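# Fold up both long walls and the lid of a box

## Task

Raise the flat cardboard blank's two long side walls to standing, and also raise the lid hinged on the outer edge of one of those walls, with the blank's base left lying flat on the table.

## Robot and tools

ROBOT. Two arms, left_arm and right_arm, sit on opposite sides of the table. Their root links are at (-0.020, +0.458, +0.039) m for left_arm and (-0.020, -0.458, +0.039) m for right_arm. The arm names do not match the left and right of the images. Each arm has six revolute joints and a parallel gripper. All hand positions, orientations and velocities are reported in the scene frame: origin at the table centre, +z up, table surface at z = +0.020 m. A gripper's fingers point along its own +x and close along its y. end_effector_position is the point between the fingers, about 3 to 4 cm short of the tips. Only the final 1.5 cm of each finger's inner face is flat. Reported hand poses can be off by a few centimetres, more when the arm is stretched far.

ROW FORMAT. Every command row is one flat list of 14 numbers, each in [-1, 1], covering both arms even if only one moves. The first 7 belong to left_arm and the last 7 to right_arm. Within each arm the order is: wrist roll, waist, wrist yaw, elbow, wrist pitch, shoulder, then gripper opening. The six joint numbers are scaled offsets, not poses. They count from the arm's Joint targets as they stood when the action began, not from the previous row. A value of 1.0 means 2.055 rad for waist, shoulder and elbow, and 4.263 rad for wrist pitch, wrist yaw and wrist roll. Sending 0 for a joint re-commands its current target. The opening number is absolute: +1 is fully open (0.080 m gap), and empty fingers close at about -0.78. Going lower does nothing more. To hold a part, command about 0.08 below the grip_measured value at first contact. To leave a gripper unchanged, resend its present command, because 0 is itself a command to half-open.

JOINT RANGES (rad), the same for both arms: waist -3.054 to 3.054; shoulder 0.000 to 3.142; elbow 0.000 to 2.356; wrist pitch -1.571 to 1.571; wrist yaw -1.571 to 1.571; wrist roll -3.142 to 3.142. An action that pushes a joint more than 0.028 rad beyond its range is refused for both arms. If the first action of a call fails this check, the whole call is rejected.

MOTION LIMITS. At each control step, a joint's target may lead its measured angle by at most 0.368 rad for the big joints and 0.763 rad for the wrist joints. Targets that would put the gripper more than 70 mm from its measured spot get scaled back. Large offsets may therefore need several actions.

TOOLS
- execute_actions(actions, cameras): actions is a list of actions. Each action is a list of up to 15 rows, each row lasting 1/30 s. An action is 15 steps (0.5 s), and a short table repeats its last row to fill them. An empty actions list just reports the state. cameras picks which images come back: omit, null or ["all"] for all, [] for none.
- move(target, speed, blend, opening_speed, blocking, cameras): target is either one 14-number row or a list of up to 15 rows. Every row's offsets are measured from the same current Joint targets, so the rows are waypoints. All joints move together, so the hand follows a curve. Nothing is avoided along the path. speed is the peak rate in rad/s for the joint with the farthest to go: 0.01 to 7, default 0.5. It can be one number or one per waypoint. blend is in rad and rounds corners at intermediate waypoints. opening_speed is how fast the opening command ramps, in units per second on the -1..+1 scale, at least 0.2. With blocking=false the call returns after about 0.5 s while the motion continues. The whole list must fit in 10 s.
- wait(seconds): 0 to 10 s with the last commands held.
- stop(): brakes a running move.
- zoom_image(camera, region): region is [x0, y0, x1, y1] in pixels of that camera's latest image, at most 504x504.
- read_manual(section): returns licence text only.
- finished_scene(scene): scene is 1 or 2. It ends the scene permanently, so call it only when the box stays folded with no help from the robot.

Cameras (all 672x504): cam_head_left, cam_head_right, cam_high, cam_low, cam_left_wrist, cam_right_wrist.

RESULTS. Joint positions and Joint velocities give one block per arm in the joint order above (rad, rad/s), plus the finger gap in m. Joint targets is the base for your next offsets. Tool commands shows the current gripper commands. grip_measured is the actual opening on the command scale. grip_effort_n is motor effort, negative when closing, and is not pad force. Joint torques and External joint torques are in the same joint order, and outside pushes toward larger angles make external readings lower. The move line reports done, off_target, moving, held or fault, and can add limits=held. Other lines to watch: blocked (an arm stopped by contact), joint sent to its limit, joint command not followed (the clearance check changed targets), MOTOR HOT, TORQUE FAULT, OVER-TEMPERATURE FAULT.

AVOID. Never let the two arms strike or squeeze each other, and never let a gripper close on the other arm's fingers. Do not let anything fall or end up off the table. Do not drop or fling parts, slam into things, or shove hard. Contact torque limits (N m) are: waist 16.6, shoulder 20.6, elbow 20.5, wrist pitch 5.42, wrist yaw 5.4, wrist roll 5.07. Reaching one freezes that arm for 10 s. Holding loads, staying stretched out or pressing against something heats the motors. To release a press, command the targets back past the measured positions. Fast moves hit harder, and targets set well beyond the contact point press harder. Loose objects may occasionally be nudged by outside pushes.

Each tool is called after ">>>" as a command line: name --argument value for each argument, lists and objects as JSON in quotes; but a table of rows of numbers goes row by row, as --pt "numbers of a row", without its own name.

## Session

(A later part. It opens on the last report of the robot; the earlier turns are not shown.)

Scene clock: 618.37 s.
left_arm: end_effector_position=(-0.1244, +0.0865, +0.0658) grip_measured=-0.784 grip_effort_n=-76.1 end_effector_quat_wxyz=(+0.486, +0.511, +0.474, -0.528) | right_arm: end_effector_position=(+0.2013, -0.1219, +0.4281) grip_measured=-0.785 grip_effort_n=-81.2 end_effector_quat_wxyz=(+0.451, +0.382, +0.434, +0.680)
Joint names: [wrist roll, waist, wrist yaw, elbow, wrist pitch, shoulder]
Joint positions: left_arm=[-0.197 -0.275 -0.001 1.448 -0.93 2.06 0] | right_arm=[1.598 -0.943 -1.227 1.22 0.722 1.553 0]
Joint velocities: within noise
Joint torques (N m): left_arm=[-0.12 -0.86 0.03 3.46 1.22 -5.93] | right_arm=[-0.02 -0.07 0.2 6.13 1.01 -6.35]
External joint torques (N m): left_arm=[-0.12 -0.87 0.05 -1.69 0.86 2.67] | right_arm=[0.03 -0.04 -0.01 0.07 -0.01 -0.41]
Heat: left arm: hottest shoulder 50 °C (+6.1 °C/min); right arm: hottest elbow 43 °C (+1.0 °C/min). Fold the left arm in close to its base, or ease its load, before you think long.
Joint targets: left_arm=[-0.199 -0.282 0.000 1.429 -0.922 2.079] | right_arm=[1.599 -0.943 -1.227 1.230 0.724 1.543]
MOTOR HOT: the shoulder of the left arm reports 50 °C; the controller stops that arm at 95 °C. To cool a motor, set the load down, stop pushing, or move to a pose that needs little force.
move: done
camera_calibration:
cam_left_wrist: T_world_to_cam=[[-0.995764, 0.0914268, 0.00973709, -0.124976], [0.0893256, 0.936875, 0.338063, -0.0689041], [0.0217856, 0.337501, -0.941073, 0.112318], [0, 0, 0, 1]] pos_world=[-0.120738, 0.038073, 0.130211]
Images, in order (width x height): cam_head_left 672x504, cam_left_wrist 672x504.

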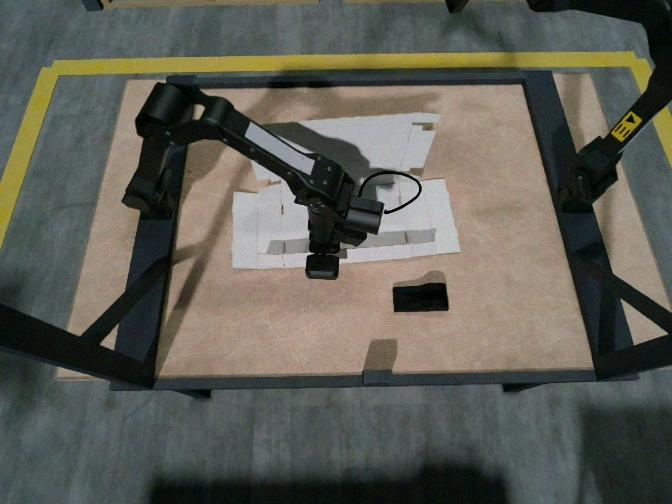

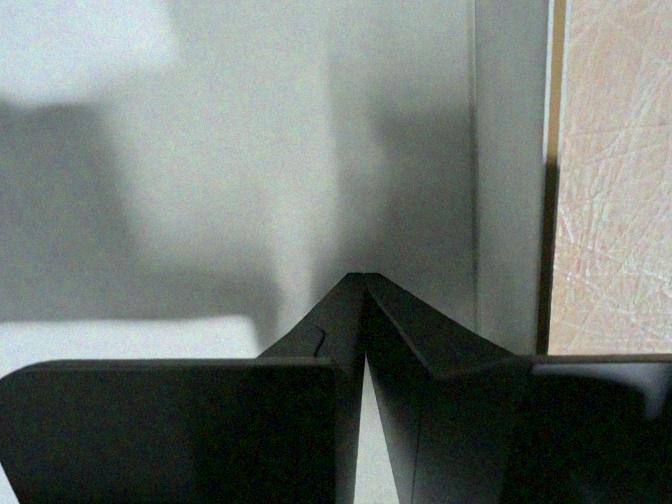

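>>> move --pt "0 0 0 0.0151 -0.0123 -0.0102 -0.8 0 0 0 0 0 0 -0.8" --pt "-0.005 -0.0195 0 0.0151 -0.0123 -0.0102 -0.8 0 0 0 0 0 0 -0.8" --pt "-0.005 -0.0195 0 -0.003 0.0025 0.002 -0.8 0 0 0 0 0 0 -0.8" --speed '[0.08,0.06,0.06]' --cameras '["cam_left_wrist","cam_head_left"]'

>>> zoom_image --camera "cam_head_left" --region '[210, 70, 470, 290]'

Scene clock: 626.17 s.
left_arm: end_effector_position=(-0.1408, +0.0912, +0.0650) grip_measured=-0.784 grip_effort_n=-76.1 end_effector_quat_wxyz=(+0.480, +0.515, +0.468, -0.534) | right_arm: end_effector_position=(+0.2013, -0.1219, +0.4281) grip_measured=-0.785 grip_effort_n=-81.2 end_effector_quat_wxyz=(+0.451, +0.382, +0.434, +0.680)
Joint names: [wrist roll, waist, wrist yaw, elbow, wrist pitch, shoulder]
Joint positions: left_arm=[-0.219 -0.319 -0.001 1.445 -0.923 2.06 0] | right_arm=[1.598 -0.943 -1.227 1.22 0.722 1.553 0]
Joint velocities: within noise
Joint torques (N m): left_arm=[-0.02 -0.23 0.04 3.21 1.5 -5.38] | right_arm=[-0.02 -0.09 0.2 6.16 1.01 -6.36]
External joint torques (N m): left_arm=[-0.02 -0.15 0.05 -1.94 1.14 3.22] | right_arm=[0.02 -0.03 -0.02 0.12 0 -0.48]
Heat: left arm: hottest shoulder 49 °C (+4.1 °C/min); right arm: hottest elbow 43 °C (+1.0 °C/min). Fold the left arm in close to its base, or ease its load, before you think long.
Joint targets: left_arm=[-0.221 -0.322 0.000 1.423 -0.911 2.083] | right_arm=[1.599 -0.943 -1.227 1.230 0.724 1.543]
MOTOR HOT: still on. The shoulder of the left arm reports 49 °C.
move: done
camera_calibration:
cam_left_wrist: T_world_to_cam=[[-0.993524, 0.113084, 0.0110157, -0.143514], [0.110213, 0.935642, 0.335302, -0.0682358], [0.0276104, 0.334345, -0.942046, 0.111515], [0, 0, 0, 1]] pos_world=[-0.138143, 0.0427891, 0.129512]
Images, in order (width x height): cam_head_left 672x504, cam_left_wrist 672x504.

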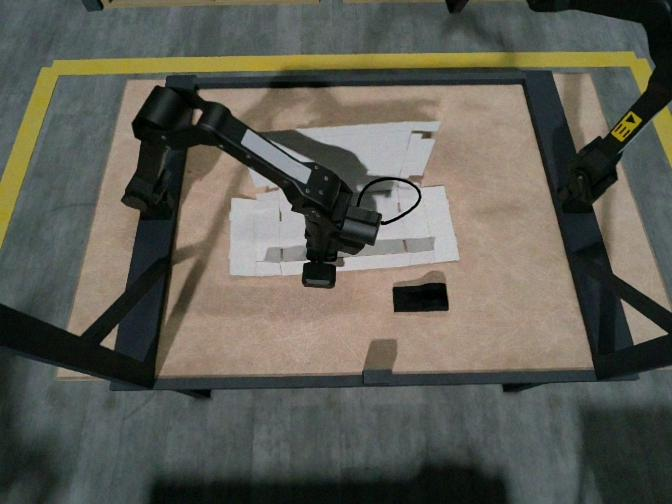

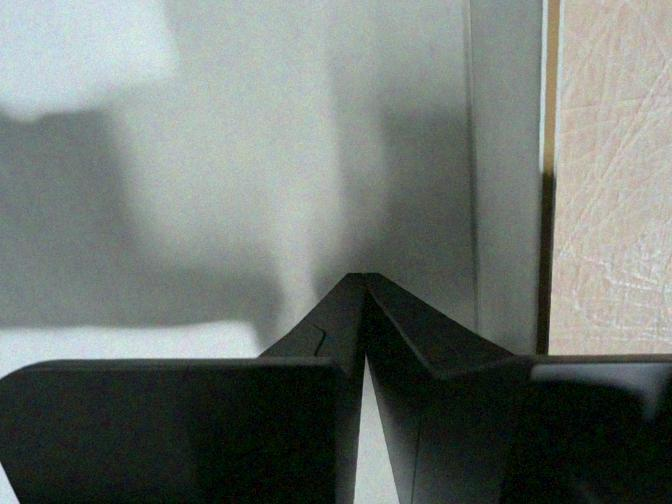

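Scaled by 1.938 from the camera's 672x504 image, which has a finer 960x720 frame.

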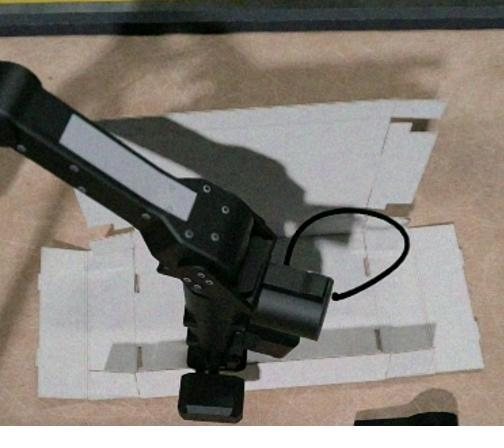

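>>> move --target '[-0.0222,-0.0461,-0.0439,0.0391,-0.0189,0.0363,-0.8,0,0,0,0,0,0,-0.8]' --speed 0.08 --cameras '["cam_left_wrist","cam_head_left","cam_low"]'

>>> zoom_image --camera "cam_head_left" --region '[210, 70, 470, 290]'

>>> zoom_image --camera "cam_low" --region '[300, 200, 420, 280]'

Scene clock: 640.30 s.
left_arm: end_effector_position=(-0.1486, +0.0905, +0.0670) grip_measured=-0.784 grip_effort_n=-76.1 end_effector_quat_wxyz=(+0.531, +0.554, +0.417, -0.487) | right_arm: end_effector_position=(+0.2013, -0.1219, +0.4281) grip_measured=-0.785 grip_effort_n=-81.2 end_effector_quat_wxyz=(+0.451, +0.382, +0.434, +0.680)
Joint names: [wrist roll, waist, wrist yaw, elbow, wrist pitch, shoulder]
Joint positions: left_arm=[-0.316 -0.409 -0.186 1.519 -1.001 2.11 0] | right_arm=[1.598 -0.943 -1.227 1.22 0.722 1.553 0]
Joint velocities: within noise
Joint torques (N m): left_arm=[0.01 -0.81 -0.12 3.8 1.2 -2.87] | right_arm=[-0.02 -0.07 0.19 6.13 1.02 -6.36]
External joint torques (N m): left_arm=[0.02 -0.82 0.01 -1.33 0.91 6.01] | right_arm=[0.03 -0.07 -0.02 0.03 -0.02 -0.38]
Heat: left arm: hottest shoulder 47 °C (+2.0 °C/min); right arm: hottest elbow 43 °C (+1.0 °C/min).
Joint targets: left_arm=[-0.316 -0.416 -0.187 1.504 -0.992 2.158] | right_arm=[1.599 -0.943 -1.227 1.230 0.724 1.543]
MOTOR HOT: cleared for the motors of the left arm.
move: off_target (left_arm); left_arm: the shoulder is farthest, 0.048 rad from its target
camera_calibration:
cam_left_wrist: T_world_to_cam=[[-0.978707, 0.102776, -0.177679, -0.135327], [0.0400545, 0.944603, 0.325762, -0.0779827], [0.201317, 0.311708, -0.928606, 0.140803], [0, 0, 0, 1]] pos_world=[-0.157668, 0.0436815, 0.13211]
Images, in order (width x height): cam_head_left 672x504, cam_low 672x504, cam_left_wrist 672x504.

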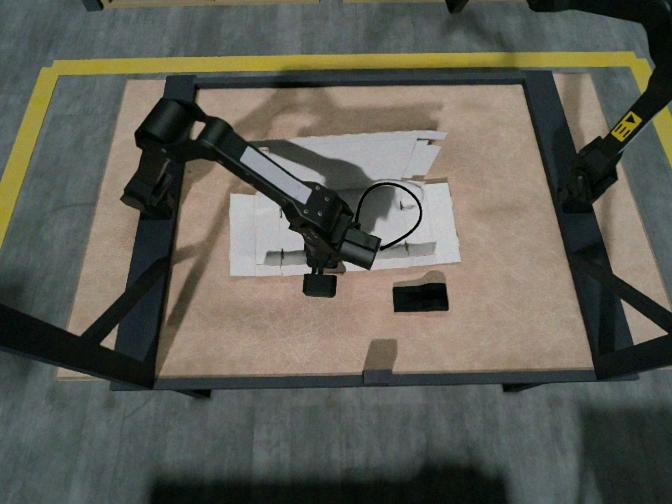

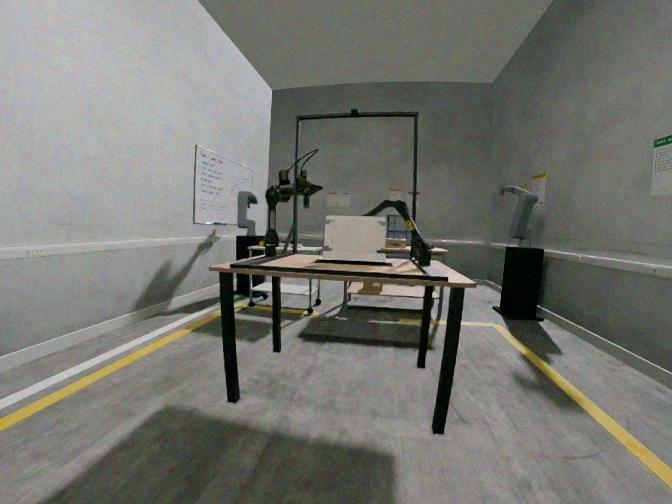

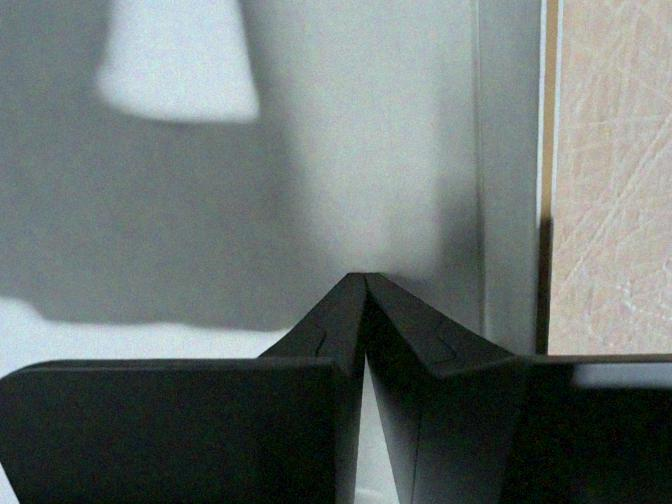

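Scaled by 1.938 from the camera's 672x504 image, which has a finer 960x720 frame.

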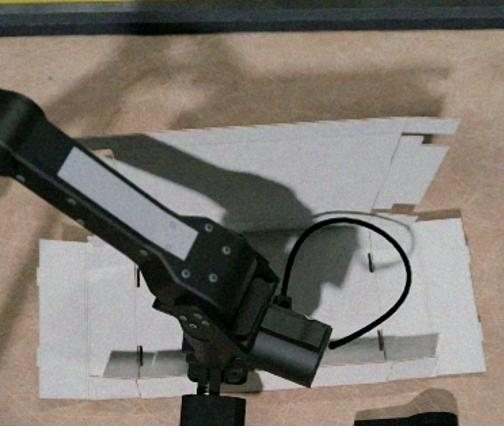

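Scaled by 4.200 from the camera's 672x504 image, which has a finer 960x720 frame.

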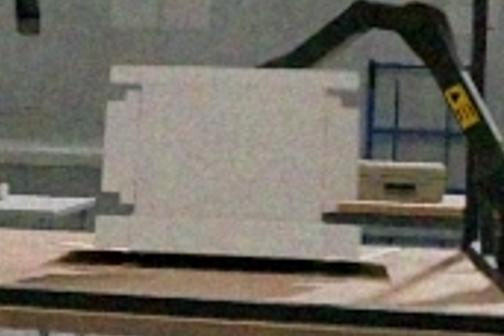

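>>> move --target '[-0.0157,-0.0323,-0.0345,0.0552,-0.0296,0.046,-0.8,0,0,0,0,0,0,-0.8]' --speed 0.08 --cameras '["cam_left_wrist","cam_head_left","cam_low"]'

>>> zoom_image --camera "cam_head_left" --region '[210, 70, 470, 290]'

>>> zoom_image --camera "cam_low" --region '[300, 200, 420, 280]'

Scene clock: 650.43 s.
left_arm: end_effector_position=(-0.1552, +0.0896, +0.0700) grip_measured=-0.785 grip_effort_n=-76.1 end_effector_quat_wxyz=(+0.560, +0.601, +0.364, -0.440) | right_arm: end_effector_position=(+0.2013, -0.1219, +0.4281) grip_measured=-0.785 grip_effort_n=-81.2 end_effector_quat_wxyz=(+0.451, +0.382, +0.434, +0.680)
Joint names: [wrist roll, waist, wrist yaw, elbow, wrist pitch, shoulder]
Joint positions: left_arm=[-0.383 -0.481 -0.34 1.637 -1.133 2.195 0] | right_arm=[1.598 -0.943 -1.227 1.22 0.722 1.553 0]
Joint velocities: within noise
Joint torques (N m): left_arm=[0.02 -0.26 -0.03 3.26 1.47 -2.28] | right_arm=[-0.02 -0.08 0.19 6.19 1.02 -6.36]
External joint torques (N m): left_arm=[0.04 -0.2 0.19 -1.8 1.32 7.02] | right_arm=[0.02 -0.03 -0.02 0.13 0 -0.44]
Heat: left arm: hottest shoulder 44 °C (-1.0 °C/min); right arm: hottest elbow 43 °C (+1.0 °C/min).
Joint targets: left_arm=[-0.382 -0.482 -0.334 1.617 -1.118 2.252] | right_arm=[1.599 -0.943 -1.227 1.230 0.724 1.543]
move: off_target (left_arm); left_arm: the shoulder is farthest, 0.058 rad from its target
camera_calibration:
cam_left_wrist: T_world_to_cam=[[-0.929747, 0.121903, -0.347433, -0.123426], [-0.00154659, 0.942302, 0.334761, -0.0848352], [0.368195, 0.311781, -0.875914, 0.167434], [0, 0, 0, 1]] pos_world=[-0.176535, 0.0427837, 0.132175]
Images, in order (width x height): cam_head_left 672x504, cam_low 672x504, cam_left_wrist 672x504.

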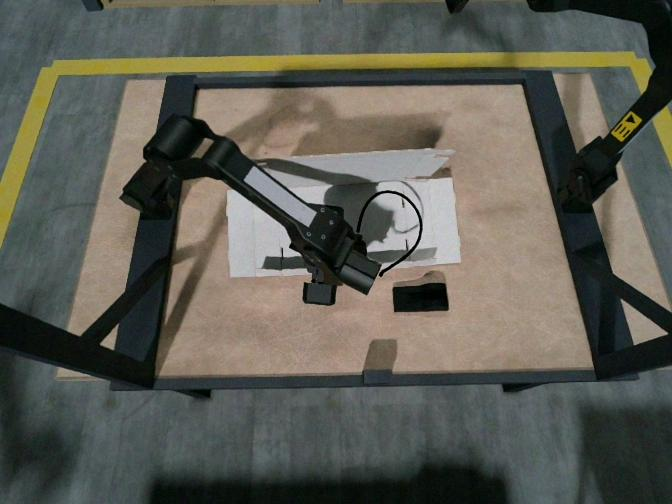

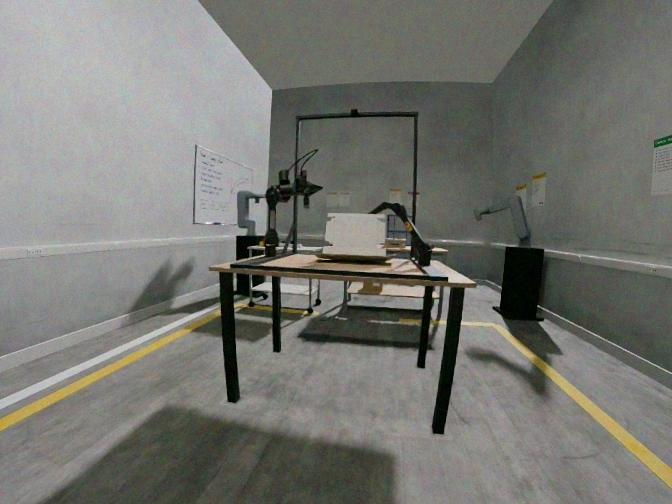

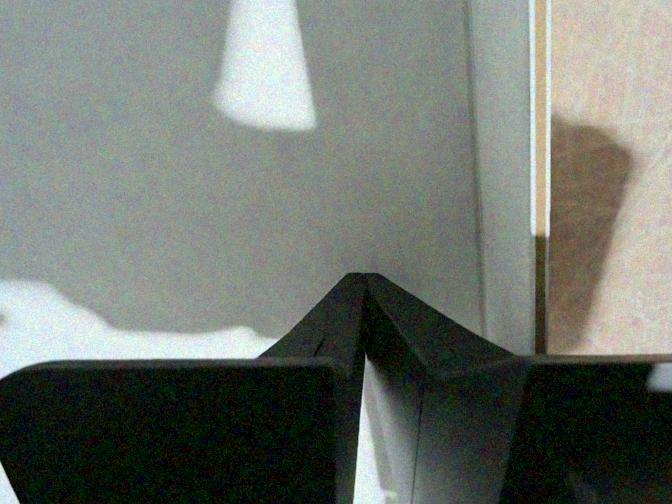

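Scaled by 1.938 from the camera's 672x504 image, which has a finer 960x720 frame.

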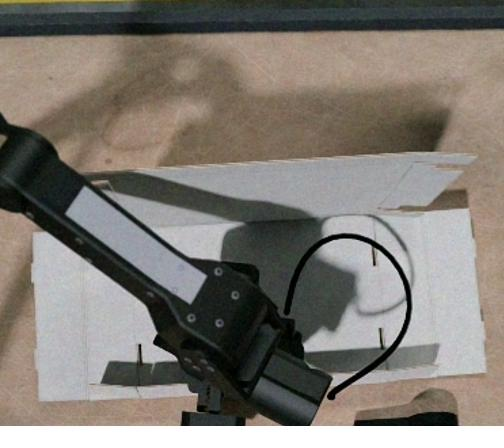

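Scaled by 4.200 from the camera's 672x504 image, which has a finer 960x720 frame.

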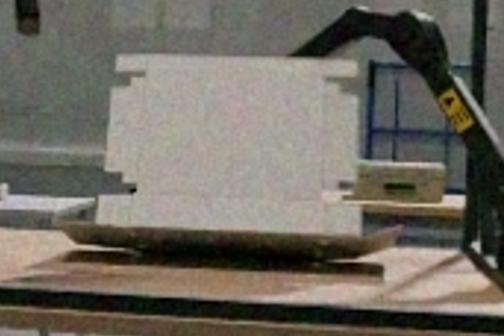

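>>> move --pt "0.0378 0.0779 0.0783 -0.0944 0.0486 -0.0822 -0.8 0 0 0 0 0 0 -0.8" --pt "0.045 0.0934 0.0783 -0.0759 0.0335 -0.0949 -0.8 0 0 0 0 0 0 -0.8" --pt "0.045 0.0934 0.0783 0.0107 -0.0218 -0.1236 -0.8 0 0 0 0 0 0 -0.8" --pt "0.045 0.0934 0.0783 0.127 -0.0779 -0.1236 -0.8 0 0 0 0 0 0 -0.8" --speed '[0.15,0.12,0.3,0.4]' --cameras '["cam_left_wrist","cam_head_left"]'

>>> zoom_image --camera "cam_head_left" --region '[210, 70, 470, 290]'

Scene clock: 676.90 s.
left_arm: end_effector_position=(-0.1289, +0.0956, +0.1875) grip_measured=-0.784 grip_effort_n=-76.1 end_effector_quat_wxyz=(+0.470, +0.531, +0.479, -0.517) | right_arm: end_effector_position=(+0.2013, -0.1219, +0.4281) grip_measured=-0.785 grip_effort_n=-81.2 end_effector_quat_wxyz=(+0.451, +0.382, +0.434, +0.680)
Joint names: [wrist roll, waist, wrist yaw, elbow, wrist pitch, shoulder]
Joint positions: left_arm=[-0.193 -0.292 0 1.863 -1.449 2.008 0] | right_arm=[1.598 -0.943 -1.227 1.22 0.722 1.553 0]
Joint velocities: within noise
Joint torques (N m): left_arm=[0.08 0.29 -0.03 7.11 0.48 -8.99] | right_arm=[-0.02 -0.08 0.2 6.16 1.01 -6.37]
External joint torques (N m): left_arm=[0.08 0.23 -0.01 1.69 0.19 -0.44] | right_arm=[0.03 -0.07 -0.01 0.06 -0.02 -0.4]
Heat: left arm: hottest shoulder 41 °C (-9.0 °C/min); right arm: hottest elbow 43 °C (+0.0 °C/min).
Joint targets: left_arm=[-0.191 -0.291 0.000 1.878 -1.450 1.998] | right_arm=[1.599 -0.943 -1.227 1.230 0.724 1.543]
move: done
camera_calibration:
cam_left_wrist: T_world_to_cam=[[-0.993707, 0.111998, 0.00140825, -0.13157], [0.103865, 0.916693, 0.385858, -0.12325], [0.0419243, 0.383576, -0.922557, 0.218559], [0, 0, 0, 1]] pos_world=[-0.127104, 0.0438834, 0.249376]
Images, in order (width x height): cam_head_left 672x504, cam_left_wrist 672x504.

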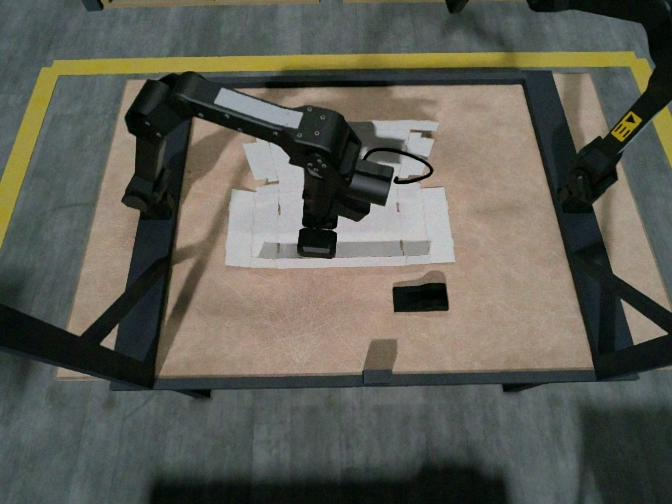

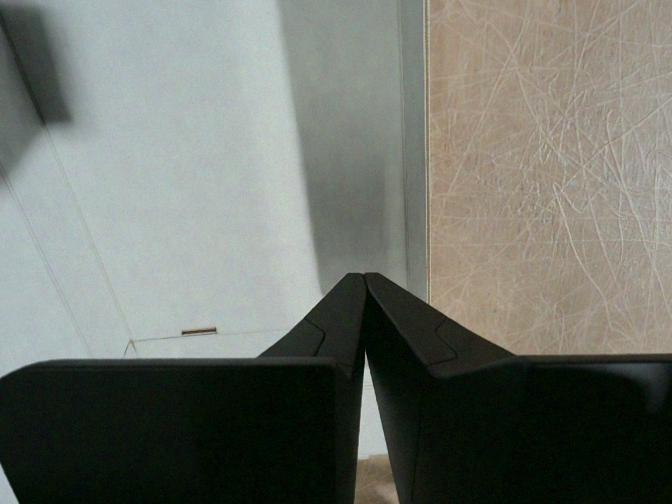

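Scaled by 1.938 from the camera's 672x504 image, which has a finer 960x720 frame.

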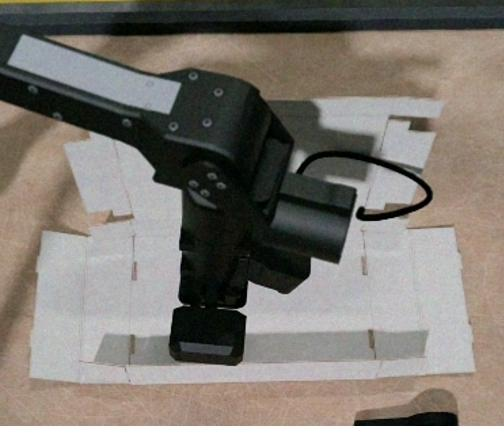

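>>> move --pt "0 0.02 0 0 0 -0.15 -0.8 0 0 0 0 0 0 -0.8" --pt "0.413 0.122 0 -0.135 0.059 -0.364 -0.8 0 0 0 0 0 0 -0.8" --speed '[0.35,0.7]' --cameras '["cam_head_left","cam_left_wrist","cam_low"]'

>>> zoom_image --camera "cam_head_left" --region '[210, 70, 470, 290]'

>>> zoom_image --camera "cam_low" --region '[300, 200, 420, 280]'

Scene clock: 685.60 s.
left_arm: end_effector_position=(-0.0323, +0.1660, +0.3706) grip_measured=-0.784 grip_effort_n=-76.1 end_effector_quat_wxyz=(+0.236, +0.656, -0.262, -0.667) | right_arm: end_effector_position=(+0.2013, -0.1219, +0.4281) grip_measured=-0.785 grip_effort_n=-81.2 end_effector_quat_wxyz=(+0.451, +0.382, +0.434, +0.680)
Joint names: [wrist roll, waist, wrist yaw, elbow, wrist pitch, shoulder]
Joint positions: left_arm=[1.568 -0.042 0 1.609 -1.203 1.257 0] | right_arm=[1.598 -0.943 -1.227 1.22 0.722 1.553 0]
Joint velocities: within noise
Joint torques (N m): left_arm=[0 0.12 0.03 4.79 1.87 -3.86] | right_arm=[-0.01 -0.1 0.2 6.14 1.02 -6.37]
External joint torques (N m): left_arm=[0.04 0.1 0 -0.71 0.6 -0.58] | right_arm=[0.03 -0.13 0 0.04 -0.02 -0.36]
Heat: left arm: hottest shoulder 43 °C (-6.0 °C/min); right arm: hottest elbow 43 °C (+0.0 °C/min).
Joint targets: left_arm=[1.570 -0.040 0.000 1.601 -1.199 1.250] | right_arm=[1.599 -0.943 -1.227 1.230 0.724 1.543]
move: done
camera_calibration:
cam_left_wrist: T_world_to_cam=[[0.0422186, 0.753929, -0.655598, 0.126595], [0.94005, 0.192284, 0.281661, -0.0825983], [0.338413, -0.628187, -0.700613, 0.45164], [0, 0, 0, 1]] pos_world=[-0.0805391, 0.204153, 0.422685]
Images, in order (width x height): cam_head_left 672x504, cam_low 672x504, cam_left_wrist 672x504.

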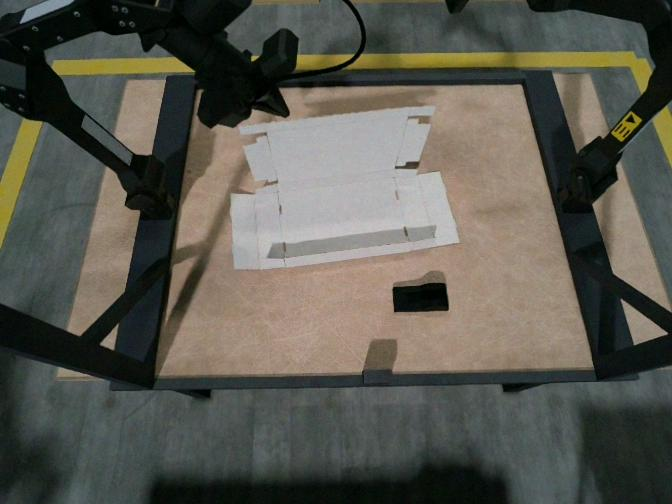

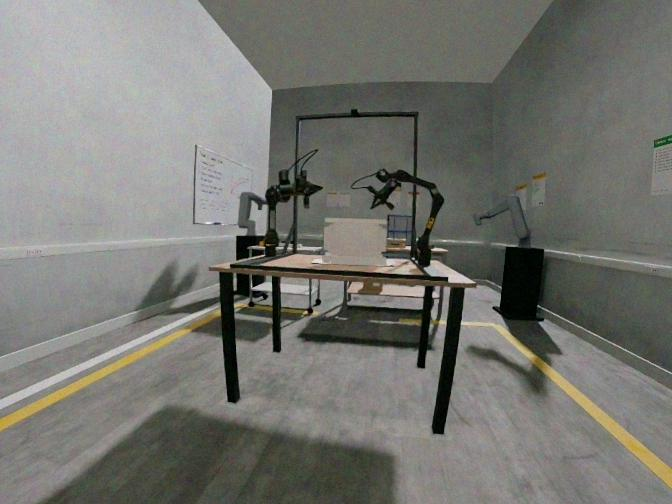

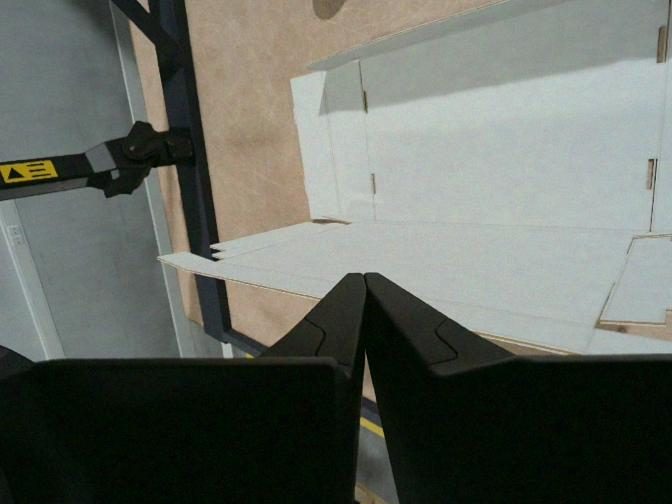

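Scaled by 1.938 from the camera's 672x504 image, which has a finer 960x720 frame.

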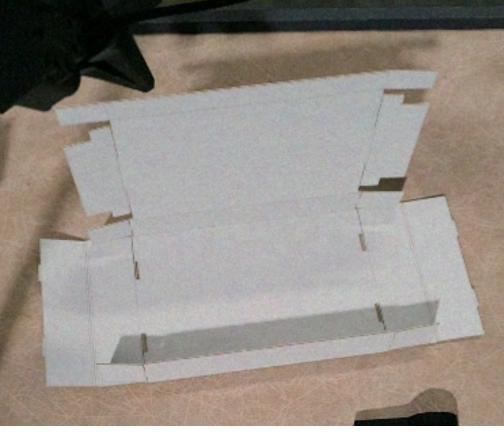

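Scaled by 4.200 from the camera's 672x504 image, which has a finer 960x720 frame.

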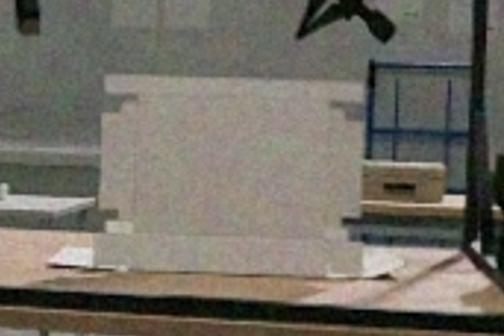

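>>> finished_scene --scene 2

The scene is finished: the task was done.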